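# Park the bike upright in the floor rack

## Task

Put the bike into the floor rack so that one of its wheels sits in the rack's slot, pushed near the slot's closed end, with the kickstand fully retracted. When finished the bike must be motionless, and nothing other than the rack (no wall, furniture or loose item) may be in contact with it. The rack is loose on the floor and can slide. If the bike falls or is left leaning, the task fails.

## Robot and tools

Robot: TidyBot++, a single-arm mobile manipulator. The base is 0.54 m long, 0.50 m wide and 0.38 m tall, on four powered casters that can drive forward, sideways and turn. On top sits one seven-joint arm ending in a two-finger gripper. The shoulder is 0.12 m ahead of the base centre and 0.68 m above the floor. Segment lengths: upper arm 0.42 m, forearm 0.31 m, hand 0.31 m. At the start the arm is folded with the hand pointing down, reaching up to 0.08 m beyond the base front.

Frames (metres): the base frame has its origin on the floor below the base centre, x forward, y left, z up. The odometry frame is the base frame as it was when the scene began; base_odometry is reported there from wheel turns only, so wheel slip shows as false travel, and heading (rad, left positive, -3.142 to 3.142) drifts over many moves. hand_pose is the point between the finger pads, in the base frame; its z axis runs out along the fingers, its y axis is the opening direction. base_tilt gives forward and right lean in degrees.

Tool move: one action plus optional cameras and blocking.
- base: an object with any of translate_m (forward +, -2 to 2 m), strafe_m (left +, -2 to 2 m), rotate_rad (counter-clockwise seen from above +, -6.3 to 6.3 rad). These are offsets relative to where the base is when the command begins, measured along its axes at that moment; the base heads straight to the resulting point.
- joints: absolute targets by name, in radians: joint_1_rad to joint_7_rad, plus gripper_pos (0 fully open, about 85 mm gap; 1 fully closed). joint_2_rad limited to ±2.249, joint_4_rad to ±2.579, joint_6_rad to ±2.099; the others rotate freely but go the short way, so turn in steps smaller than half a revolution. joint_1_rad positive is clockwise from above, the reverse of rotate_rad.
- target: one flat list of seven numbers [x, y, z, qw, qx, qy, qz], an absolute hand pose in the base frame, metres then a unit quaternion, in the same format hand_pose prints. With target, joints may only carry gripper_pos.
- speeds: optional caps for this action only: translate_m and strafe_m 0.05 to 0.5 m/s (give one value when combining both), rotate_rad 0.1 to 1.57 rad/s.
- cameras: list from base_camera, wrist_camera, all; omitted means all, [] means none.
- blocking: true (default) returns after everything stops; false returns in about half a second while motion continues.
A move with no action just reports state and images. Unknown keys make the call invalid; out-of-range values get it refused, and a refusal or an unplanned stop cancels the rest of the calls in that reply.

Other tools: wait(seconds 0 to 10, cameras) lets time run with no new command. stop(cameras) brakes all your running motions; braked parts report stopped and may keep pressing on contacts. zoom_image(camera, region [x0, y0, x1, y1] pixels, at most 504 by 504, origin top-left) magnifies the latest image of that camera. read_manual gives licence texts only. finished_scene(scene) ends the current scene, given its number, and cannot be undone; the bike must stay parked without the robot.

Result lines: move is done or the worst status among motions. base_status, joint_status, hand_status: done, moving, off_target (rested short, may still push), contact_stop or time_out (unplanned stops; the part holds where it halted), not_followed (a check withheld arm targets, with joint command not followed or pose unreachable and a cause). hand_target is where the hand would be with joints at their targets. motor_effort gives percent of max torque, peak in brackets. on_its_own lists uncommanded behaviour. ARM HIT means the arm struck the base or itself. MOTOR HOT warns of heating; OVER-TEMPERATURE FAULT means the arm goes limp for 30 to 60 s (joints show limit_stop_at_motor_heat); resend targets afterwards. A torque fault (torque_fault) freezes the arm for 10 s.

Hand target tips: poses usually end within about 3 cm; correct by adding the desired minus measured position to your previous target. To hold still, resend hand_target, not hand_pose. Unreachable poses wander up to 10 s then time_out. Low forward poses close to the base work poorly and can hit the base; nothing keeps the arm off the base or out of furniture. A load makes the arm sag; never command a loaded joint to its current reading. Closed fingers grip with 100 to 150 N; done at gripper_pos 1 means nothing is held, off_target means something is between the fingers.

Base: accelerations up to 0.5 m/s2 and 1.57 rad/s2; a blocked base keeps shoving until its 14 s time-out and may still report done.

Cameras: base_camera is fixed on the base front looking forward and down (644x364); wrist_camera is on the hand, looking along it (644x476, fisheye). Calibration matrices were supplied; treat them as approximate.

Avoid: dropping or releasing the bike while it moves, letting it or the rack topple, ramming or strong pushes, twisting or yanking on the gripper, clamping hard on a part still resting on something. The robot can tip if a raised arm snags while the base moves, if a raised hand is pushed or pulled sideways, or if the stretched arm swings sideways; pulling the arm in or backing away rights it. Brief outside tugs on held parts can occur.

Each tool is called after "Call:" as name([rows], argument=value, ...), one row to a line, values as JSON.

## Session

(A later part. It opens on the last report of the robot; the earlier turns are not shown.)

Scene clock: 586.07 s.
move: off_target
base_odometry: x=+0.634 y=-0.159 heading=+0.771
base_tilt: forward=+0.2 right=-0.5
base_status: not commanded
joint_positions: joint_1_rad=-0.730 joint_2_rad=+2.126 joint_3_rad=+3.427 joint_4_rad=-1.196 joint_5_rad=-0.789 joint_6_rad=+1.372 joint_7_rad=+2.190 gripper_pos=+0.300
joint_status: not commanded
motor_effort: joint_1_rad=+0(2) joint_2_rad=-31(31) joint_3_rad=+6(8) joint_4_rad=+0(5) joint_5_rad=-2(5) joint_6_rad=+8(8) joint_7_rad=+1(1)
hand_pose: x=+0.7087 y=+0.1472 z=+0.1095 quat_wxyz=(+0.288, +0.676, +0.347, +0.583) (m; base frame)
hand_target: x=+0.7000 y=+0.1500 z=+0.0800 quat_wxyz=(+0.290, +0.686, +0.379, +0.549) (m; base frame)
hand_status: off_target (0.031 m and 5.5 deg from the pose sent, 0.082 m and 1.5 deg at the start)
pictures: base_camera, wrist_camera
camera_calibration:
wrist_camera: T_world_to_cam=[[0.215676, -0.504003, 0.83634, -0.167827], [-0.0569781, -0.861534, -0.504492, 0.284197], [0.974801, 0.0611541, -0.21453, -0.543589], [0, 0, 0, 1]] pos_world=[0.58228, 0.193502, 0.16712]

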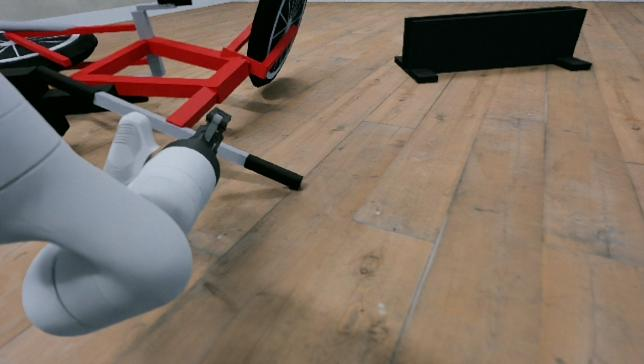

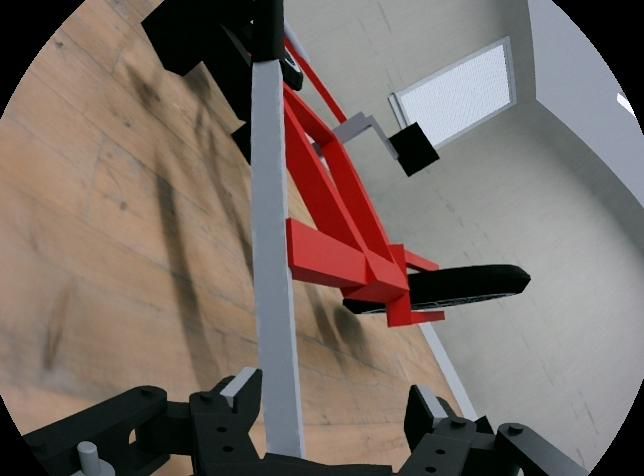

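Call:
move(target=[0.715, 0.170, 0.05, 0.280, 0.690, 0.40, 0.535])

Scene clock: 587.60 s.
move: off_target
base_odometry: x=+0.634 y=-0.159 heading=+0.771
base_tilt: forward=+0.2 right=-0.5
base_status: not commanded
joint_positions: joint_1_rad=-0.689 joint_2_rad=+2.156 joint_3_rad=+3.402 joint_4_rad=-1.056 joint_5_rad=-0.735 joint_6_rad=+1.282 joint_7_rad=+2.295 gripper_pos=+0.300
joint_status: not commanded
motor_effort: joint_1_rad=+1(1) joint_2_rad=-32(33) joint_3_rad=+5(6) joint_4_rad=+3(3) joint_5_rad=-1(2) joint_6_rad=+9(9) joint_7_rad=+1(1)
hand_pose: x=+0.7244 y=+0.1685 z=+0.0787 quat_wxyz=(+0.278, +0.682, +0.366, +0.568) (m; base frame)
hand_target: x=+0.7150 y=+0.1700 z=+0.0500 quat_wxyz=(+0.280, +0.690, +0.400, +0.535) (m; base frame)
hand_status: off_target (0.030 m and 5.5 deg from the pose sent, 0.064 m and 8.4 deg at the start)
pictures: base_camera, wrist_camera
camera_calibration:
wrist_camera: T_world_to_cam=[[0.265664, -0.485499, 0.832894, -0.173837], [-0.0572369, -0.870359, -0.489081, 0.288444], [0.962365, 0.0822589, -0.259012, -0.557884], [0, 0, 0, 1]] pos_world=[0.59958, 0.212543, 0.141362]

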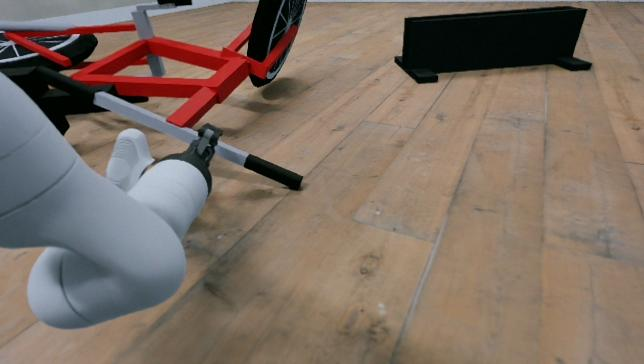

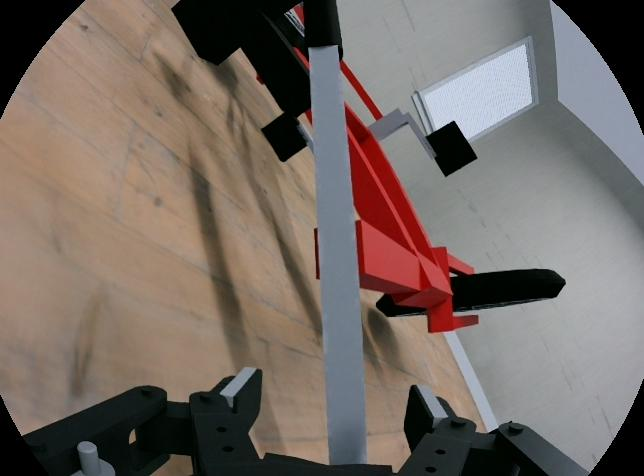

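Call:
move(target=[0.752, 0.170, 0.047, 0.285, 0.687, 0.394, 0.540])

Scene clock: 589.73 s.
move: off_target
base_odometry: x=+0.634 y=-0.159 heading=+0.771
base_tilt: forward=+0.2 right=-0.5
base_status: not commanded
joint_positions: joint_1_rad=-0.599 joint_2_rad=+2.178 joint_3_rad=+3.383 joint_4_rad=-0.906 joint_5_rad=-0.688 joint_6_rad=+1.221 joint_7_rad=+2.389 gripper_pos=+0.300
joint_status: not commanded
motor_effort: joint_1_rad=+0(2) joint_2_rad=-34(35) joint_3_rad=+4(5) joint_4_rad=+5(6) joint_5_rad=-1(2) joint_6_rad=+8(9) joint_7_rad=+1(1)
hand_pose: x=+0.7602 y=+0.1650 z=+0.0730 quat_wxyz=(+0.284, +0.682, +0.358, +0.571) (m; base frame)
hand_target: x=+0.7520 y=+0.1700 z=+0.0470 quat_wxyz=(+0.285, +0.687, +0.394, +0.540) (m; base frame)
hand_status: off_target (0.028 m and 5.4 deg from the pose sent, 0.042 m and 4.7 deg at the start)
pictures: base_camera, wrist_camera
camera_calibration:
wrist_camera: T_world_to_cam=[[0.247815, -0.491548, 0.834846, -0.165886], [-0.0653861, -0.868247, -0.491805, 0.29065], [0.966598, 0.0672893, -0.247305, -0.595088], [0, 0, 0, 1]] pos_world=[0.635325, 0.210858, 0.134265]

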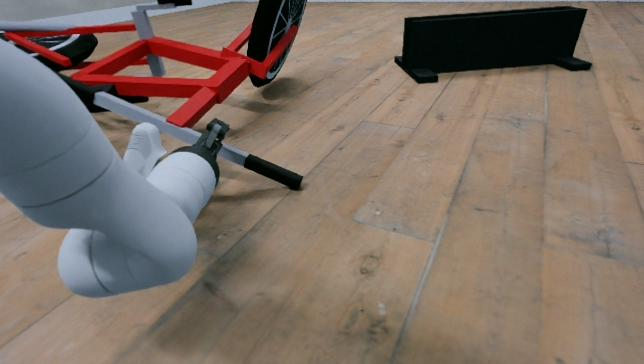

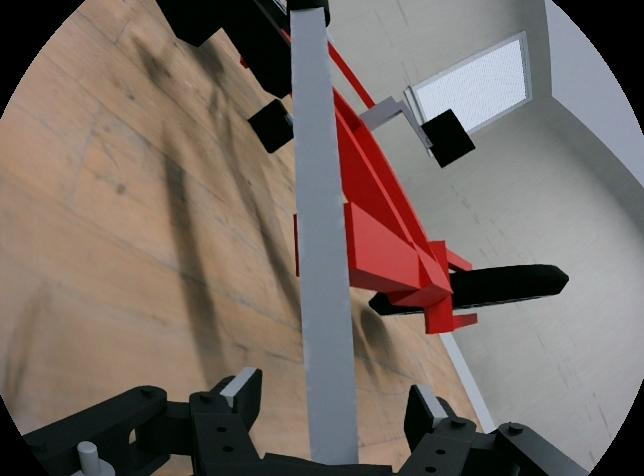

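Call:
move(target=[0.777, 0.165, 0.042, 0.285, 0.687, 0.394, 0.540], cameras=["wrist_camera"])

Scene clock: 590.97 s.
move: off_target
base_odometry: x=+0.634 y=-0.159 heading=+0.771
base_tilt: forward=+0.2 right=-0.5
base_status: not commanded
joint_positions: joint_1_rad=-0.530 joint_2_rad=+2.199 joint_3_rad=+3.369 joint_4_rad=-0.795 joint_5_rad=-0.638 joint_6_rad=+1.162 joint_7_rad=+2.446 gripper_pos=+0.300
joint_status: not commanded
motor_effort: joint_1_rad=+0(1) joint_2_rad=-35(36) joint_3_rad=+4(5) joint_4_rad=+7(8) joint_5_rad=+0(1) joint_6_rad=+8(9) joint_7_rad=+1(1)
hand_pose: x=+0.7851 y=+0.1597 z=+0.0670 quat_wxyz=(+0.284, +0.684, +0.357, +0.570) (m; base frame)
hand_target: x=+0.7770 y=+0.1650 z=+0.0420 quat_wxyz=(+0.285, +0.687, +0.394, +0.540) (m; base frame)
hand_status: off_target (0.027 m and 5.4 deg from the pose sent, 0.035 m and 5.4 deg at the start)
pictures: wrist_camera
camera_calibration:
wrist_camera: T_world_to_cam=[[0.248817, -0.493475, 0.83341, -0.169978], [-0.0687644, -0.8673, -0.493012, 0.287277], [0.966106, 0.0653608, -0.249732, -0.619432], [0, 0, 0, 1]] pos_world=[0.660485, 0.205762, 0.1286]

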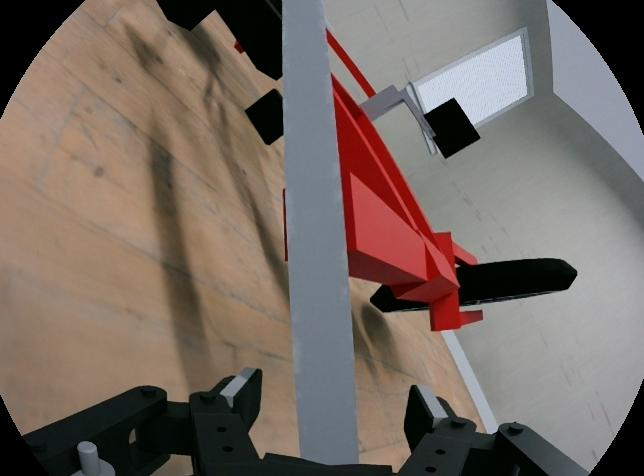

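Call:
move(target=[0.787, 0.165, 0.040, 0.285, 0.687, 0.394, 0.540], cameras=[])

Call:
move(joints={"gripper_pos": 1.0})

Scene clock: 592.33 s.
move: off_target
base_odometry: x=+0.634 y=-0.159 heading=+0.771
base_tilt: forward=+0.2 right=-0.5
base_status: not commanded
joint_positions: joint_1_rad=-0.508 joint_2_rad=+2.211 joint_3_rad=+3.357 joint_4_rad=-0.738 joint_5_rad=-0.619 joint_6_rad=+1.131 joint_7_rad=+2.476 gripper_pos=+0.300
joint_status: not commanded
motor_effort: joint_1_rad=+0(2) joint_2_rad=-35(36) joint_3_rad=+3(4) joint_4_rad=+8(8) joint_5_rad=-1(1) joint_6_rad=+9(9) joint_7_rad=+1(1)
hand_pose: x=+0.7943 y=+0.1623 z=+0.0635 quat_wxyz=(+0.282, +0.684, +0.359, +0.569) (m; base frame)
hand_target: x=+0.7870 y=+0.1650 z=+0.0400 quat_wxyz=(+0.285, +0.687, +0.394, +0.540) (m; base frame)
hand_status: off_target (0.025 m and 5.3 deg from the pose sent, 0.028 m and 5.4 deg at the start)
pictures: none
No camera images: "cameras" was empty.

Scene clock: 593.50 s.
move: off_target
base_odometry: x=+0.634 y=-0.159 heading=+0.771
base_tilt: forward=+0.2 right=-0.5
base_status: not commanded
joint_positions: joint_1_rad=-0.496 joint_2_rad=+2.209 joint_3_rad=+3.364 joint_4_rad=-0.741 joint_5_rad=-0.609 joint_6_rad=+1.136 joint_7_rad=+2.541 gripper_pos=+0.802
joint_status: gripper_pos off_target (ended at +0.802, target +1.000)
motor_effort: joint_1_rad=+1(4) joint_2_rad=-32(36) joint_3_rad=-2(4) joint_4_rad=+12(14) joint_5_rad=+1(5) joint_6_rad=-1(9) joint_7_rad=-7(9)
hand_pose: x=+0.7983 y=+0.1570 z=+0.0674 quat_wxyz=(+0.304, +0.668, +0.382, +0.562) (m; base frame)
hand_target: x=+0.7870 y=+0.1650 z=+0.0400 quat_wxyz=(+0.285, +0.687, +0.394, +0.540) (m; base frame)
hand_status: not commanded
pictures: base_camera, wrist_camera
camera_calibration:
wrist_camera: T_world_to_cam=[[0.250567, -0.429017, 0.867848, -0.188713], [-0.05002, -0.900985, -0.430956, 0.272258], [0.966806, 0.0645737, -0.247217, -0.632513], [0, 0, 0, 1]] pos_world=[0.672422, 0.205183, 0.124738]

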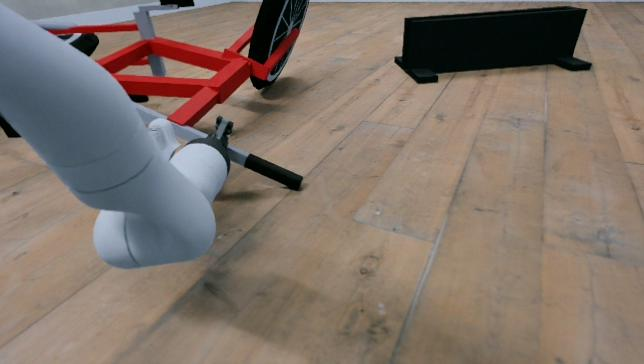

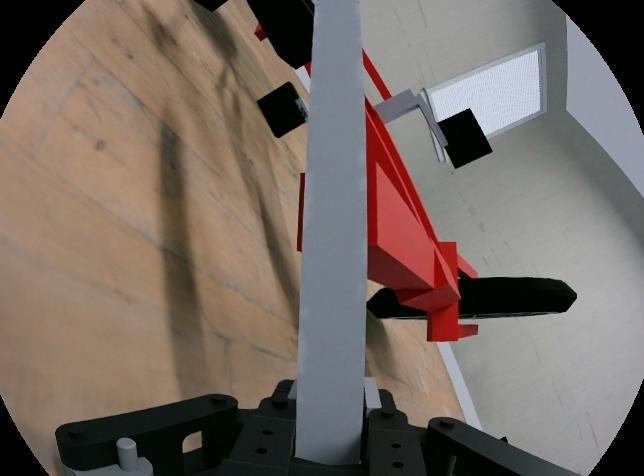

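Call:
move(target=[0.75, 0.165, 0.22, 0.306, 0.660, 0.366, 0.578], base={"translate_m": 0.09}, speeds={"translate_m": 0.15})

Scene clock: 596.33 s.
move: off_target
base_odometry: x=+0.699 y=-0.096 heading=+0.771
base_tilt: forward=+0.2 right=-0.5
base_status: done
joint_positions: joint_1_rad=-0.781 joint_2_rad=+1.936 joint_3_rad=+3.469 joint_4_rad=-1.427 joint_5_rad=-0.674 joint_6_rad=+1.207 joint_7_rad=+2.223 gripper_pos=+0.823
joint_status: not commanded
motor_effort: joint_1_rad=+2(11) joint_2_rad=-42(44) joint_3_rad=+12(12) joint_4_rad=-6(20) joint_5_rad=-12(12) joint_6_rad=+19(22) joint_7_rad=+0(8)
hand_pose: x=+0.7170 y=+0.1755 z=+0.1366 quat_wxyz=(+0.282, +0.690, +0.428, +0.510) (m; base frame)
hand_target: x=+0.7500 y=+0.1650 z=+0.2200 quat_wxyz=(+0.306, +0.661, +0.366, +0.579) (m; base frame)
hand_status: off_target (0.090 m and 11.4 deg from the pose sent, 0.160 m and 2.8 deg at the start)
pictures: base_camera, wrist_camera
camera_calibration:
wrist_camera: T_world_to_cam=[[0.385061, -0.374957, 0.843288, -0.323129], [-0.0708936, -0.923064, -0.378057, 0.326251], [0.920164, 0.0857912, -0.382018, -0.489889], [0, 0, 0, 1]] pos_world=[0.598332, 0.222019, 0.208686]

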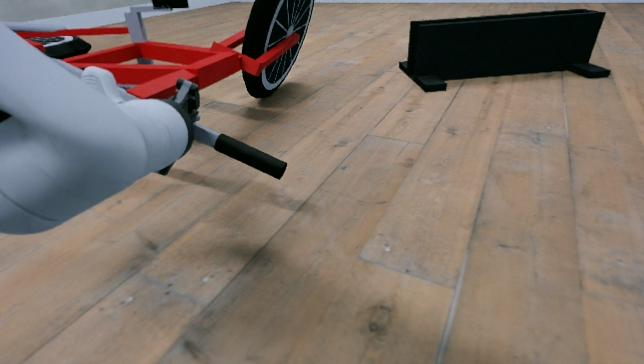

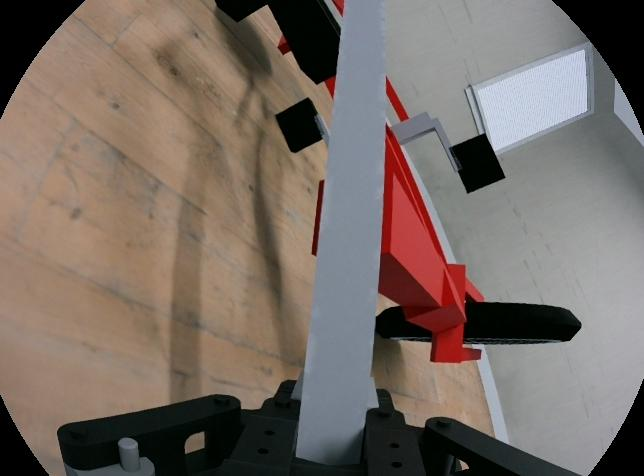

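Call:
move(target=[0.755, 0.165, 0.31, 0.306, 0.660, 0.366, 0.578], base={"translate_m": 0.02}, speeds={"translate_m": 0.15})

Scene clock: 598.23 s.
move: off_target
base_odometry: x=+0.714 y=-0.082 heading=+0.770
base_tilt: forward=+0.2 right=-0.6
base_status: done
joint_positions: joint_1_rad=-0.836 joint_2_rad=+1.783 joint_3_rad=+3.496 joint_4_rad=-1.678 joint_5_rad=-0.627 joint_6_rad=+1.213 joint_7_rad=+2.139 gripper_pos=+0.823
joint_status: not commanded
motor_effort: joint_1_rad=+5(6) joint_2_rad=-47(49) joint_3_rad=+19(20) joint_4_rad=-6(7) joint_5_rad=-19(21) joint_6_rad=+23(25) joint_7_rad=-1(2)
hand_pose: x=+0.7015 y=+0.1750 z=+0.1979 quat_wxyz=(+0.280, +0.698, +0.438, +0.493) (m; base frame)
hand_target: x=+0.7550 y=+0.1650 z=+0.3100 quat_wxyz=(+0.306, +0.661, +0.366, +0.579) (m; base frame)
hand_status: off_target (0.125 m and 13.9 deg from the pose sent, 0.178 m and 11.4 deg at the start)
pictures: base_camera, wrist_camera
camera_calibration:
wrist_camera: T_world_to_cam=[[0.41795, -0.360381, 0.833932, -0.392752], [-0.0856874, -0.929498, -0.358734, 0.355594], [0.90442, 0.0784756, -0.419364, -0.432448], [0, 0, 0, 1]] pos_world=[0.585735, 0.22292, 0.273739]

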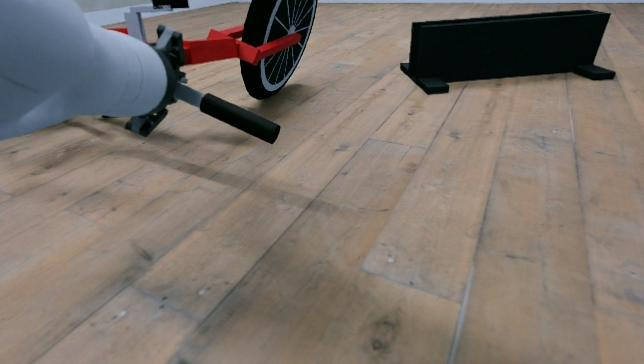

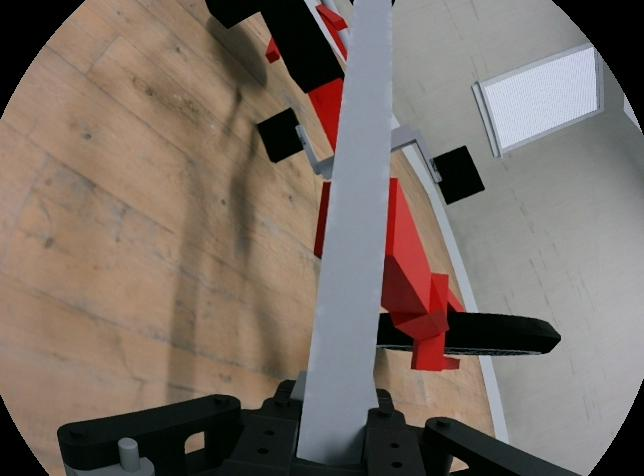

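Call:
move(target=[0.76, 0.165, 0.39, 0.306, 0.660, 0.366, 0.578], base={"translate_m": 0.03}, speeds={"translate_m": 0.15})

Scene clock: 599.73 s.
move: off_target
base_odometry: x=+0.736 y=-0.061 heading=+0.770
base_tilt: forward=+0.3 right=-0.6
base_status: done
joint_positions: joint_1_rad=-0.843 joint_2_rad=+1.622 joint_3_rad=+3.500 joint_4_rad=-1.859 joint_5_rad=-0.531 joint_6_rad=+1.189 joint_7_rad=+2.114 gripper_pos=+0.823
joint_status: not commanded
motor_effort: joint_1_rad=+4(9) joint_2_rad=-53(56) joint_3_rad=+26(26) joint_4_rad=-4(6) joint_5_rad=-22(24) joint_6_rad=+28(30) joint_7_rad=+2(4)
hand_pose: x=+0.6908 y=+0.1814 z=+0.2488 quat_wxyz=(+0.264, +0.711, +0.451, +0.471) (m; base frame)
hand_target: x=+0.7600 y=+0.1650 z=+0.3900 quat_wxyz=(+0.306, +0.661, +0.366, +0.579) (m; base frame)
hand_status: off_target (0.158 m and 17.4 deg from the pose sent, 0.201 m and 13.9 deg at the start)
pictures: base_camera, wrist_camera
camera_calibration:
wrist_camera: T_world_to_cam=[[0.47338, -0.354724, 0.806277, -0.46088], [-0.0999693, -0.931052, -0.350925, 0.387043], [0.875167, 0.0855181, -0.476203, -0.368883], [0, 0, 0, 1]] pos_world=[0.579698, 0.228418, 0.331757]

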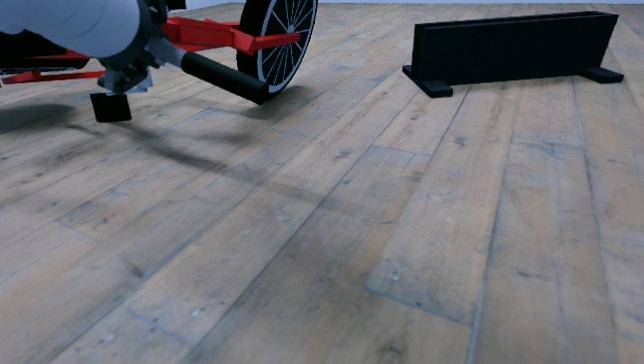

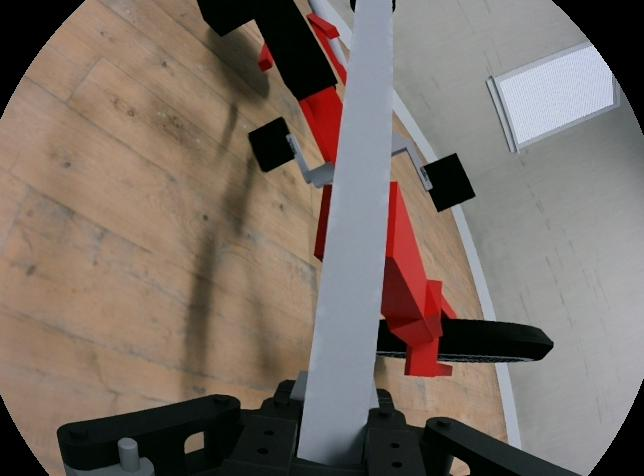

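Call:
move(target=[0.77, 0.155, 0.46, 0.306, 0.660, 0.366, 0.578], base={"translate_m": 0.04}, speeds={"translate_m": 0.15})

Scene clock: 601.50 s.
move: off_target
base_odometry: x=+0.764 y=-0.033 heading=+0.770
base_tilt: forward=+0.2 right=-0.5
base_status: done
joint_positions: joint_1_rad=-0.802 joint_2_rad=+1.464 joint_3_rad=+3.500 joint_4_rad=-1.999 joint_5_rad=-0.411 joint_6_rad=+1.154 joint_7_rad=+2.114 gripper_pos=+0.823
joint_status: not commanded
motor_effort: joint_1_rad=+6(10) joint_2_rad=-59(60) joint_3_rad=+29(29) joint_4_rad=+4(8) joint_5_rad=-24(25) joint_6_rad=+32(33) joint_7_rad=+1(3)
hand_pose: x=+0.6848 y=+0.1758 z=+0.2935 quat_wxyz=(+0.245, +0.727, +0.457, +0.449) (m; base frame)
hand_target: x=+0.7700 y=+0.1550 z=+0.4600 quat_wxyz=(+0.306, +0.661, +0.366, +0.579) (m; base frame)
hand_status: off_target (0.188 m and 20.9 deg from the pose sent, 0.227 m and 17.4 deg at the start)
pictures: base_camera, wrist_camera
camera_calibration:
wrist_camera: T_world_to_cam=[[0.526991, -0.362026, 0.768907, -0.520525], [-0.12349, -0.927751, -0.352177, 0.412807], [0.840851, 0.0906415, -0.533623, -0.30241], [0, 0, 0, 1]] pos_world=[0.579572, 0.221949, 0.384244]

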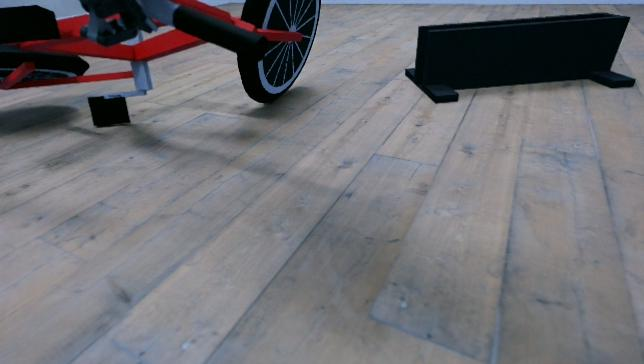

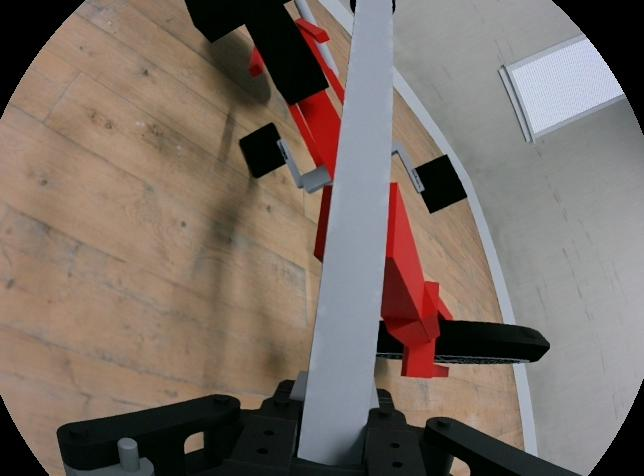

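Call:
move(target=[0.785, 0.145, 0.53, 0.306, 0.660, 0.366, 0.578], base={"translate_m": 0.05}, speeds={"translate_m": 0.15})

Scene clock: 603.27 s.
move: off_target
base_odometry: x=+0.801 y=+0.002 heading=+0.769
base_tilt: forward=+0.2 right=-0.6
base_status: done
joint_positions: joint_1_rad=-0.730 joint_2_rad=+1.285 joint_3_rad=+3.484 joint_4_rad=-2.080 joint_5_rad=-0.310 joint_6_rad=+1.072 joint_7_rad=+2.121 gripper_pos=+0.823
joint_status: not commanded
motor_effort: joint_1_rad=+4(12) joint_2_rad=-62(63) joint_3_rad=+28(30) joint_4_rad=+9(17) joint_5_rad=-21(25) joint_6_rad=+34(36) joint_7_rad=+4(4)
hand_pose: x=+0.6923 y=+0.1688 z=+0.3432 quat_wxyz=(+0.220, +0.753, +0.438, +0.438) (m; base frame)
hand_target: x=+0.7850 y=+0.1450 z=+0.5300 quat_wxyz=(+0.306, +0.661, +0.366, +0.579) (m; base frame)
hand_status: off_target (0.210 m and 23.2 deg from the pose sent, 0.259 m and 20.9 deg at the start)
pictures: base_camera, wrist_camera
camera_calibration:
wrist_camera: T_world_to_cam=[[0.553072, -0.422246, 0.718206, -0.55574], [-0.173955, -0.90158, -0.396097, 0.47038], [0.81477, 0.0941343, -0.572091, -0.250875], [0, 0, 0, 1]] pos_world=[0.593595, 0.213042, 0.441928]

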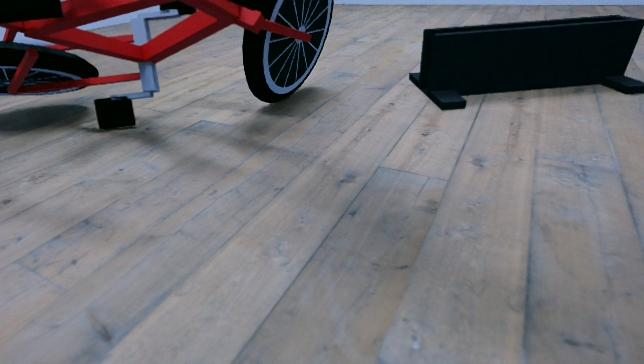

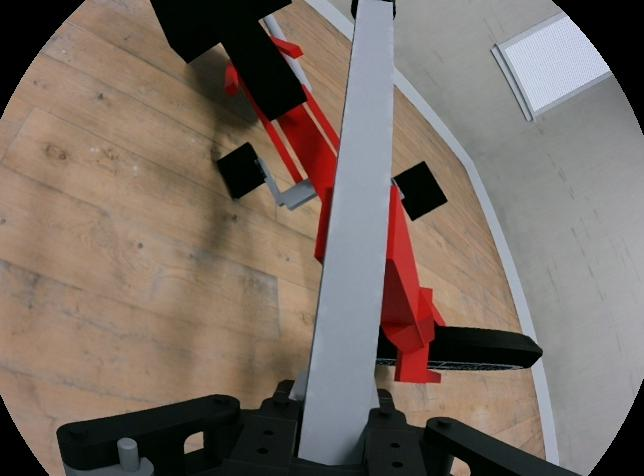

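Call:
move(target=[0.79, 0.135, 0.59, 0.306, 0.660, 0.366, 0.578], base={"translate_m": 0.05}, speeds={"translate_m": 0.15})

Scene clock: 604.87 s.
move: off_target
base_odometry: x=+0.837 y=+0.036 heading=+0.769
base_tilt: forward=+0.2 right=-0.6
base_status: done
joint_positions: joint_1_rad=-0.685 joint_2_rad=+1.130 joint_3_rad=+3.462 joint_4_rad=-2.148 joint_5_rad=-0.248 joint_6_rad=+0.975 joint_7_rad=+2.187 gripper_pos=+0.823
joint_status: not commanded
motor_effort: joint_1_rad=+6(10) joint_2_rad=-65(65) joint_3_rad=+29(30) joint_4_rad=+15(23) joint_5_rad=-20(23) joint_6_rad=+38(40) joint_7_rad=+5(5)
hand_pose: x=+0.6858 y=+0.1642 z=+0.3823 quat_wxyz=(+0.209, +0.764, +0.447, +0.417) (m; base frame)
hand_target: x=+0.7900 y=+0.1350 z=+0.5900 quat_wxyz=(+0.306, +0.661, +0.366, +0.579) (m; base frame)
hand_status: off_target (0.234 m and 26.4 deg from the pose sent, 0.268 m and 23.2 deg at the start)
pictures: base_camera, wrist_camera
camera_calibration:
wrist_camera: T_world_to_cam=[[0.593569, -0.41703, 0.688304, -0.599366], [-0.19189, -0.903937, -0.382199, 0.487971], [0.781572, 0.0947828, -0.616572, -0.183104], [0, 0, 0, 1]] pos_world=[0.592511, 0.208496, 0.486151]

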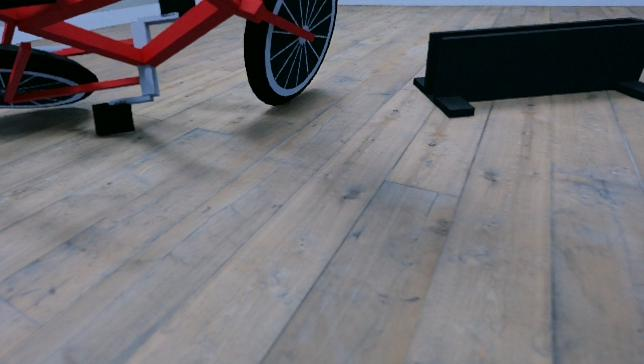

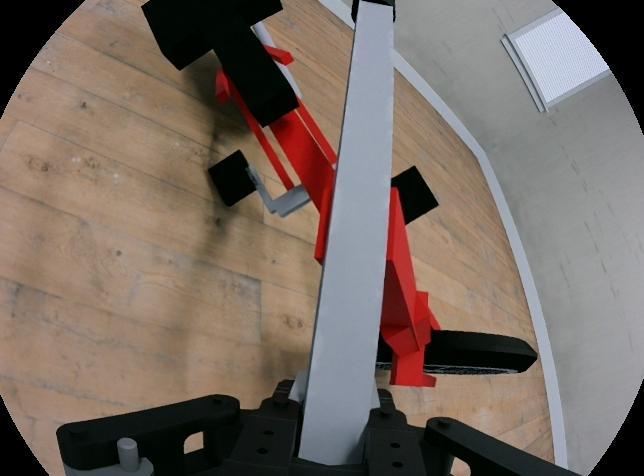

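Call:
move(base={"translate_m": 0.05}, speeds={"translate_m": 0.15}, target=[0.785, 0.12, 0.65, 0.306, 0.660, 0.366, 0.578])

Scene clock: 609.90 s.
move: off_target
base_odometry: x=+0.873 y=+0.071 heading=+0.769
base_tilt: forward=+0.2 right=-0.5
base_status: done
joint_positions: joint_1_rad=-0.636 joint_2_rad=+1.007 joint_3_rad=+3.443 joint_4_rad=-2.208 joint_5_rad=-0.180 joint_6_rad=+0.878 joint_7_rad=+2.294 gripper_pos=+0.823
joint_status: not commanded
motor_effort: joint_1_rad=+6(10) joint_2_rad=-72(74) joint_3_rad=+25(31) joint_4_rad=+21(28) joint_5_rad=-18(22) joint_6_rad=+41(45) joint_7_rad=+1(5)
hand_pose: x=+0.6708 y=+0.1532 z=+0.4062 quat_wxyz=(+0.205, +0.760, +0.482, +0.384) (m; base frame)
hand_target: x=+0.7850 y=+0.1200 z=+0.6500 quat_wxyz=(+0.306, +0.661, +0.366, +0.579) (m; base frame)
hand_status: off_target (0.271 m and 30.7 deg from the pose sent, 0.289 m and 26.4 deg at the start)
pictures: base_camera, wrist_camera
camera_calibration:
wrist_camera: T_world_to_cam=[[0.655406, -0.350663, 0.668939, -0.655279], [-0.172871, -0.931823, -0.319095, 0.450163], [0.735227, 0.0934966, -0.671341, -0.102071], [0, 0, 0, 1]] pos_world=[0.582339, 0.199233, 0.513462]

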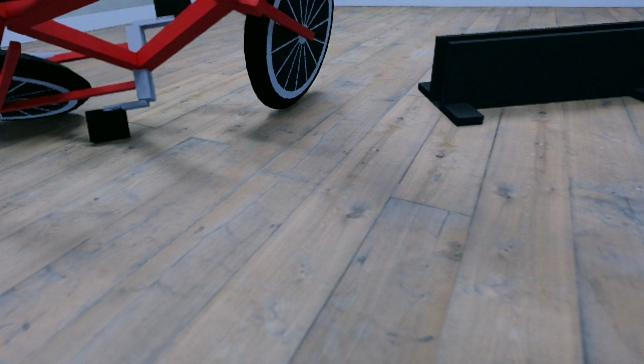

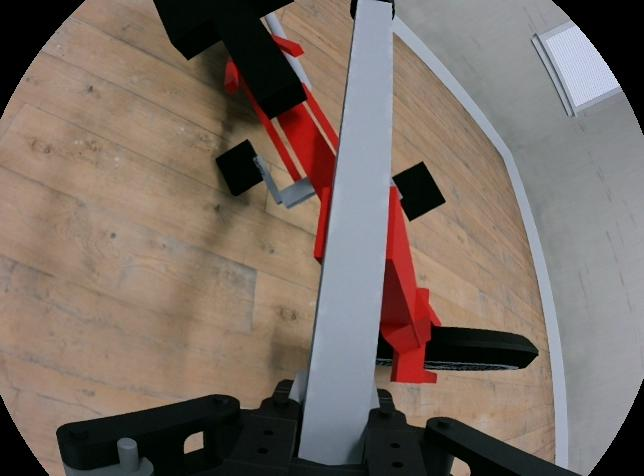

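Call:
move(base={"translate_m": 0.06}, speeds={"translate_m": 0.15}, target=[0.79, 0.10, 0.71, 0.306, 0.660, 0.366, 0.578])

Call:
move(base={"translate_m": 0.05}, speeds={"translate_m": 0.15}, target=[0.80, 0.09, 0.76, 0.300, 0.680, 0.368, 0.557])

Scene clock: 611.80 s.
move: off_target
base_odometry: x=+0.916 y=+0.113 heading=+0.768
base_tilt: forward=+0.2 right=-0.6
base_status: done
joint_positions: joint_1_rad=-0.572 joint_2_rad=+0.835 joint_3_rad=+3.420 joint_4_rad=-2.250 joint_5_rad=-0.123 joint_6_rad=+0.706 joint_7_rad=+2.377 gripper_pos=+0.823
joint_status: not commanded
motor_effort: joint_1_rad=+8(9) joint_2_rad=-70(73) joint_3_rad=+24(27) joint_4_rad=+35(40) joint_5_rad=-17(21) joint_6_rad=+44(46) joint_7_rad=+0(2)
hand_pose: x=+0.6570 y=+0.1377 z=+0.4437 quat_wxyz=(+0.192, +0.769, +0.497, +0.352) (m; base frame)
hand_target: x=+0.7900 y=+0.1000 z=+0.7100 quat_wxyz=(+0.306, +0.661, +0.366, +0.579) (m; base frame)
hand_status: off_target (0.300 m and 35.1 deg from the pose sent, 0.331 m and 30.7 deg at the start)
pictures: base_camera, wrist_camera
camera_calibration:
wrist_camera: T_world_to_cam=[[0.707357, -0.331532, 0.624286, -0.693702], [-0.184358, -0.939148, -0.289852, 0.440895], [0.682392, 0.0899365, -0.725433, -0.00608297], [0, 0, 0, 1]] pos_world=[0.576128, 0.184628, 0.55645]

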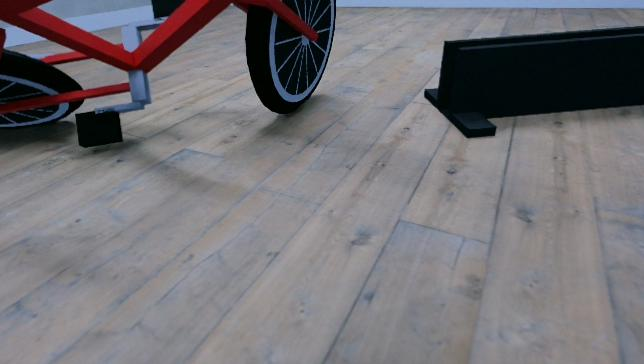

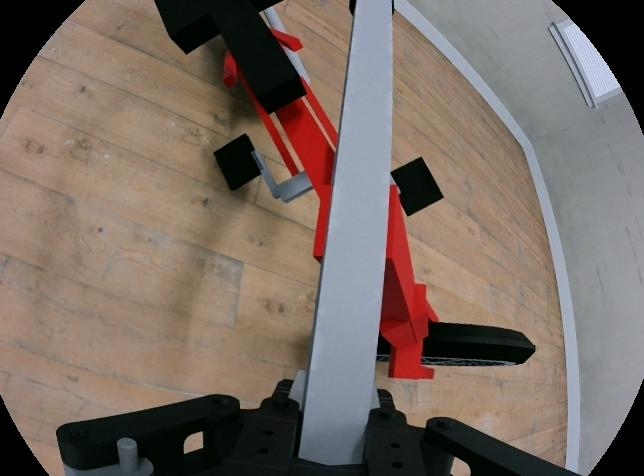

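Scene clock: 613.00 s.
move: off_target
base_odometry: x=+0.952 y=+0.148 heading=+0.768
base_tilt: forward=+0.2 right=-0.5
base_status: done
joint_positions: joint_1_rad=-0.581 joint_2_rad=+0.672 joint_3_rad=+3.455 joint_4_rad=-2.203 joint_5_rad=-0.119 joint_6_rad=+0.416 joint_7_rad=+2.428 gripper_pos=+0.823
joint_status: not commanded
motor_effort: joint_1_rad=+7(11) joint_2_rad=-61(70) joint_3_rad=+22(26) joint_4_rad=+47(50) joint_5_rad=-13(19) joint_6_rad=+45(48) joint_7_rad=-1(3)
hand_pose: x=+0.6544 y=+0.1298 z=+0.4833 quat_wxyz=(+0.182, +0.786, +0.501, +0.313) (m; base frame)
hand_target: x=+0.8000 y=+0.0900 z=+0.7600 quat_wxyz=(+0.300, +0.681, +0.368, +0.558) (m; base frame)
hand_status: off_target (0.315 m and 36.8 deg from the pose sent, 0.350 m and 32.2 deg at the start)
pictures: base_camera, wrist_camera
camera_calibration:
wrist_camera: T_world_to_cam=[[0.751128, -0.333338, 0.569819, -0.721254], [-0.224567, -0.940698, -0.254277, 0.453711], [0.620787, 0.0630324, -0.781441, 0.0959723], [0, 0, 0, 1]] pos_world=[0.584064, 0.180335, 0.601349]

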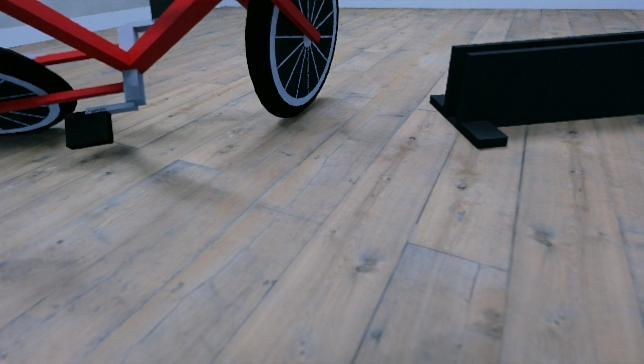

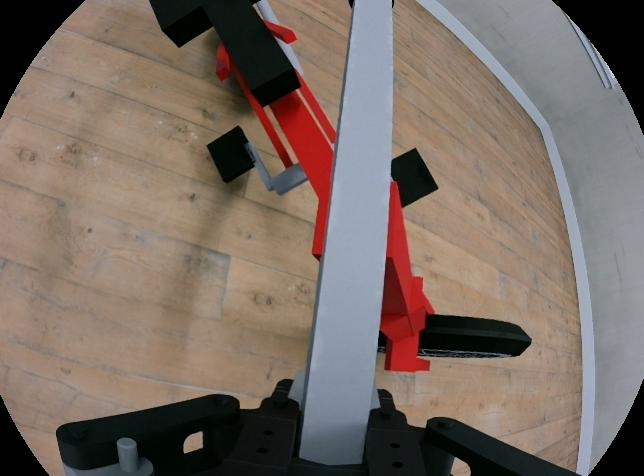

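Call:
move(base={"translate_m": 0.06}, speeds={"translate_m": 0.15}, target=[0.80, 0.07, 0.80, 0.296, 0.700, 0.370, 0.535])

Call:
move(base={"translate_m": 0.06}, speeds={"translate_m": 0.15}, target=[0.80, 0.06, 0.84, 0.285, 0.725, 0.373, 0.505])

Scene clock: 615.20 s.
move: off_target
base_odometry: x=+0.996 y=+0.189 heading=+0.768
base_tilt: forward=+0.2 right=-0.5
base_status: done
joint_positions: joint_1_rad=-0.637 joint_2_rad=+0.569 joint_3_rad=+3.576 joint_4_rad=-2.136 joint_5_rad=-0.107 joint_6_rad=+0.162 joint_7_rad=+2.432 gripper_pos=+0.823
joint_status: not commanded
motor_effort: joint_1_rad=+5(9) joint_2_rad=-59(63) joint_3_rad=+23(25) joint_4_rad=+53(56) joint_5_rad=-7(13) joint_6_rad=+47(49) joint_7_rad=-1(3)
hand_pose: x=+0.6573 y=+0.1037 z=+0.5201 quat_wxyz=(+0.189, +0.806, +0.489, +0.276) (m; base frame)
hand_target: x=+0.8000 y=+0.0700 z=+0.8000 quat_wxyz=(+0.296, +0.700, +0.370, +0.535) (m; base frame)
hand_status: off_target (0.316 m and 37.1 deg from the pose sent, 0.354 m and 33.9 deg at the start)
pictures: base_camera, wrist_camera
camera_calibration:
wrist_camera: T_world_to_cam=[[0.764517, -0.35668, 0.53693, -0.742419], [-0.291129, -0.934226, -0.206072, 0.457226], [0.575115, 0.00122947, -0.818071, 0.180007], [0, 0, 0, 1]] pos_world=[0.597179, 0.162125, 0.640107]

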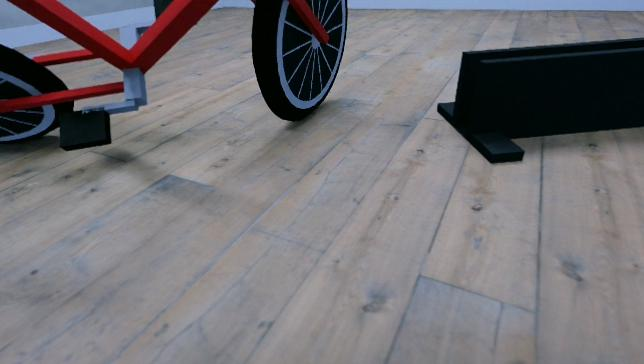

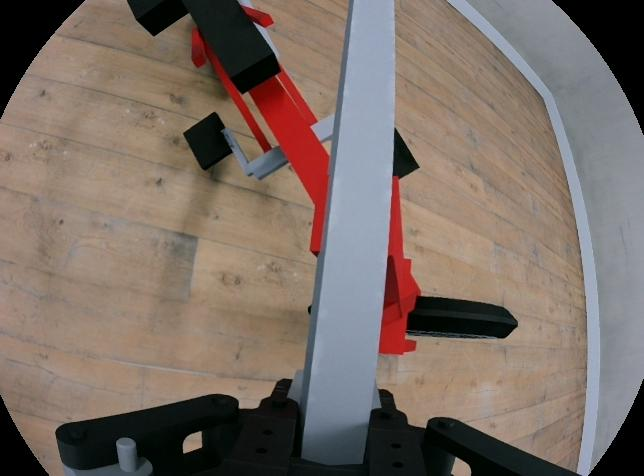

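Scene clock: 616.67 s.
move: off_target
base_odometry: x=+1.039 y=+0.231 heading=+0.767
base_tilt: forward=+0.2 right=-0.5
base_status: done
joint_positions: joint_1_rad=-0.767 joint_2_rad=+0.532 joint_3_rad=+3.770 joint_4_rad=-2.009 joint_5_rad=+0.123 joint_6_rad=-0.064 joint_7_rad=+2.249 gripper_pos=+0.823
joint_status: not commanded
motor_effort: joint_1_rad=+4(7) joint_2_rad=-63(65) joint_3_rad=+26(26) joint_4_rad=+55(59) joint_5_rad=+0(6) joint_6_rad=+39(49) joint_7_rad=-1(3)
hand_pose: x=+0.6827 y=+0.0836 z=+0.5684 quat_wxyz=(+0.230, +0.801, +0.494, +0.248) (m; base frame)
hand_target: x=+0.8000 y=+0.0600 z=+0.8400 quat_wxyz=(+0.285, +0.725, +0.373, +0.505) (m; base frame)
hand_status: off_target (0.297 m and 34.4 deg from the pose sent, 0.353 m and 32.9 deg at the start)
pictures: base_camera, wrist_camera
camera_calibration:
wrist_camera: T_world_to_cam=[[0.760144, -0.31906, 0.566023, -0.811568], [-0.311719, -0.943412, -0.113164, 0.417824], [0.570099, -0.090419, -0.816586, 0.215236], [0, 0, 0, 1]] pos_world=[0.624447, 0.154702, 0.682407]

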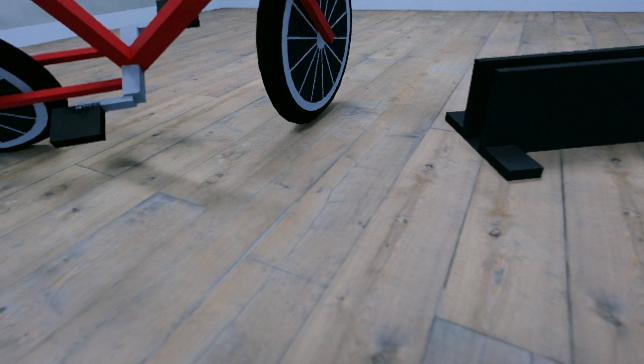

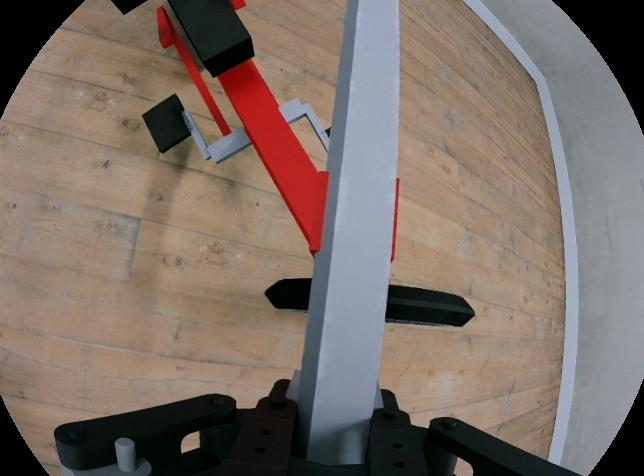

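Call:
move(base={"translate_m": 0.05}, speeds={"translate_m": 0.15}, target=[0.80, 0.05, 0.86, 0.275, 0.745, 0.376, 0.478])

Scene clock: 618.67 s.
move: off_target
base_odometry: x=+1.075 y=+0.265 heading=+0.767
base_tilt: forward=+0.2 right=-0.5
base_status: done
joint_positions: joint_1_rad=-0.582 joint_2_rad=+0.487 joint_3_rad=+3.611 joint_4_rad=-1.898 joint_5_rad=+0.520 joint_6_rad=-0.176 joint_7_rad=+1.880 gripper_pos=+0.823
joint_status: not commanded
motor_effort: joint_1_rad=+2(7) joint_2_rad=-65(68) joint_3_rad=+18(27) joint_4_rad=+55(59) joint_5_rad=+7(9) joint_6_rad=+24(41) joint_7_rad=+0(2)
hand_pose: x=+0.7161 y=+0.0538 z=+0.6017 quat_wxyz=(+0.238, +0.817, +0.460, +0.255) (m; base frame)
hand_target: x=+0.8000 y=+0.0500 z=+0.8600 quat_wxyz=(+0.275, +0.745, +0.376, +0.478) (m; base frame)
hand_status: off_target (0.272 m and 28.9 deg from the pose sent, 0.316 m and 30.9 deg at the start)
pictures: base_camera, wrist_camera
camera_calibration:
wrist_camera: T_world_to_cam=[[0.719733, -0.381436, 0.580079, -0.841503], [-0.373015, -0.917161, -0.140269, 0.462648], [0.58553, -0.115421, -0.802392, 0.202439], [0, 0, 0, 1]] pos_world=[0.659697, 0.126709, 0.715469]

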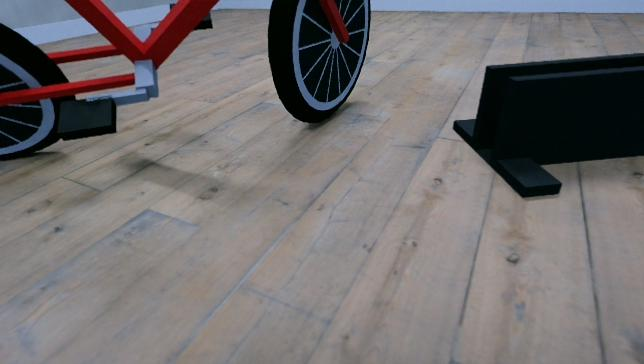

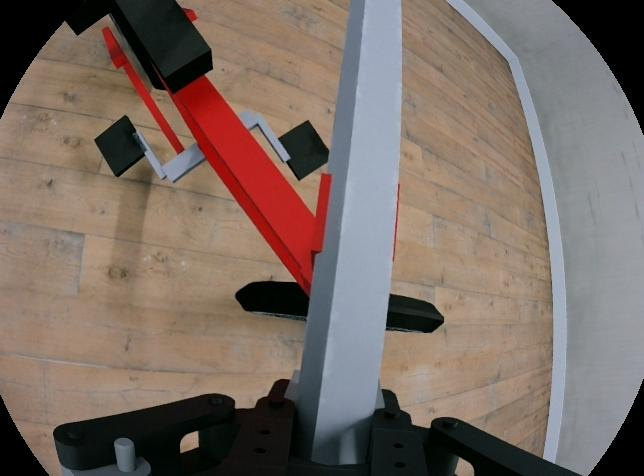

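Call:
move(base={"translate_m": 0.05}, speeds={"translate_m": 0.15}, target=[0.80, 0.03, 0.86, 0.270, 0.750, 0.376, 0.474])

Scene clock: 620.60 s.
move: off_target
base_odometry: x=+1.111 y=+0.300 heading=+0.766
base_tilt: forward=+0.2 right=-0.5
base_status: done
joint_positions: joint_1_rad=-0.367 joint_2_rad=+0.458 joint_3_rad=+3.445 joint_4_rad=-1.845 joint_5_rad=+0.531 joint_6_rad=-0.220 joint_7_rad=+1.879 gripper_pos=+0.823
joint_status: not commanded
motor_effort: joint_1_rad=+0(4) joint_2_rad=-66(68) joint_3_rad=+10(19) joint_4_rad=+51(59) joint_5_rad=+6(9) joint_6_rad=+24(29) joint_7_rad=+0(2)
hand_pose: x=+0.7312 y=+0.0155 z=+0.6168 quat_wxyz=(+0.225, +0.839, +0.420, +0.264) (m; base frame)
hand_target: x=+0.8000 y=+0.0300 z=+0.8600 quat_wxyz=(+0.270, +0.749, +0.376, +0.474) (m; base frame)
hand_status: off_target (0.253 m and 27.2 deg from the pose sent, 0.273 m and 28.2 deg at the start)
pictures: base_camera, wrist_camera
camera_calibration:
wrist_camera: T_world_to_cam=[[0.682371, -0.467915, 0.561627, -0.835738], [-0.437981, -0.876824, -0.198376, 0.517982], [0.585271, -0.110616, -0.803257, 0.201974], [0, 0, 0, 1]] pos_world=[0.67894, 0.0854669, 0.734365]

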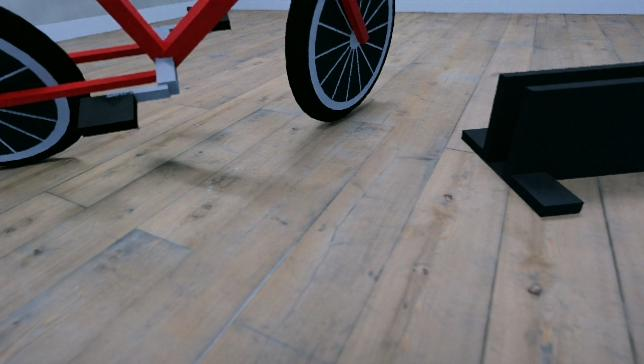

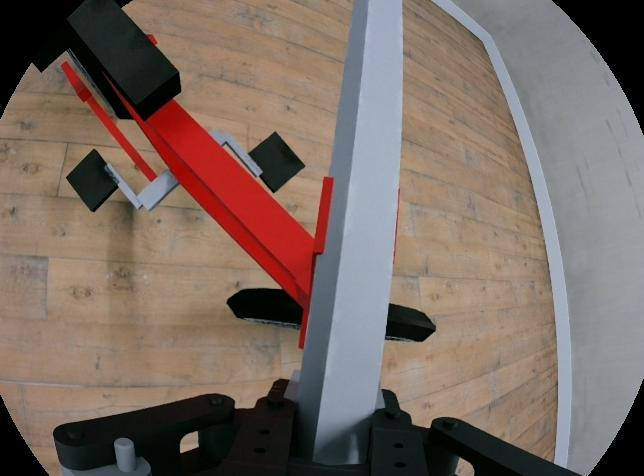

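Call:
move(base={"translate_m": 0.05}, speeds={"translate_m": 0.15}, target=[0.81, 0.02, 0.87, 0.265, 0.758, 0.376, 0.468])

Scene clock: 622.57 s.
move: off_target
base_odometry: x=+1.148 y=+0.335 heading=+0.766
base_tilt: forward=+0.2 right=-0.5
base_status: done
joint_positions: joint_1_rad=-0.140 joint_2_rad=+0.456 joint_3_rad=+3.256 joint_4_rad=-1.765 joint_5_rad=+0.518 joint_6_rad=-0.299 joint_7_rad=+1.883 gripper_pos=+0.823
joint_status: not commanded
motor_effort: joint_1_rad=-2(5) joint_2_rad=-64(68) joint_3_rad=+2(10) joint_4_rad=+50(56) joint_5_rad=+6(10) joint_6_rad=+27(31) joint_7_rad=+1(2)
hand_pose: x=+0.7457 y=-0.0238 z=+0.6291 quat_wxyz=(+0.209, +0.864, +0.373, +0.265) (m; base frame)
hand_target: x=+0.8100 y=+0.0200 z=+0.8700 quat_wxyz=(+0.264, +0.756, +0.375, +0.467) (m; base frame)
hand_status: off_target (0.253 m and 27.0 deg from the pose sent, 0.265 m and 26.1 deg at the start)
pictures: base_camera, wrist_camera
camera_calibration:
wrist_camera: T_world_to_cam=[[0.636485, -0.564288, 0.5258, -0.816456], [-0.517356, -0.817959, -0.251569, 0.586351], [0.57204, -0.111906, -0.812556, 0.214659], [0, 0, 0, 1]] pos_world=[0.70022, 0.0429168, 0.751223]

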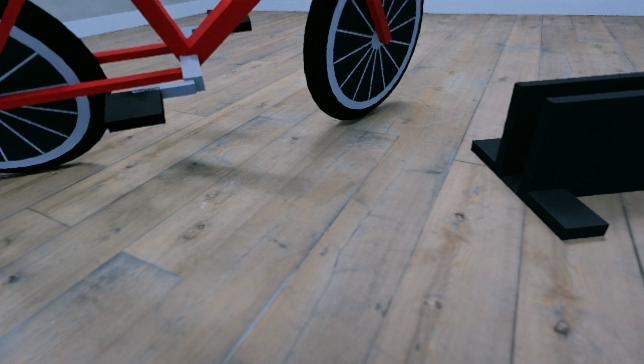

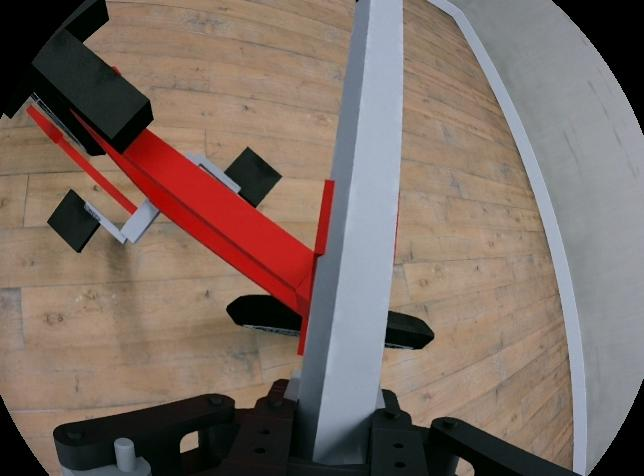

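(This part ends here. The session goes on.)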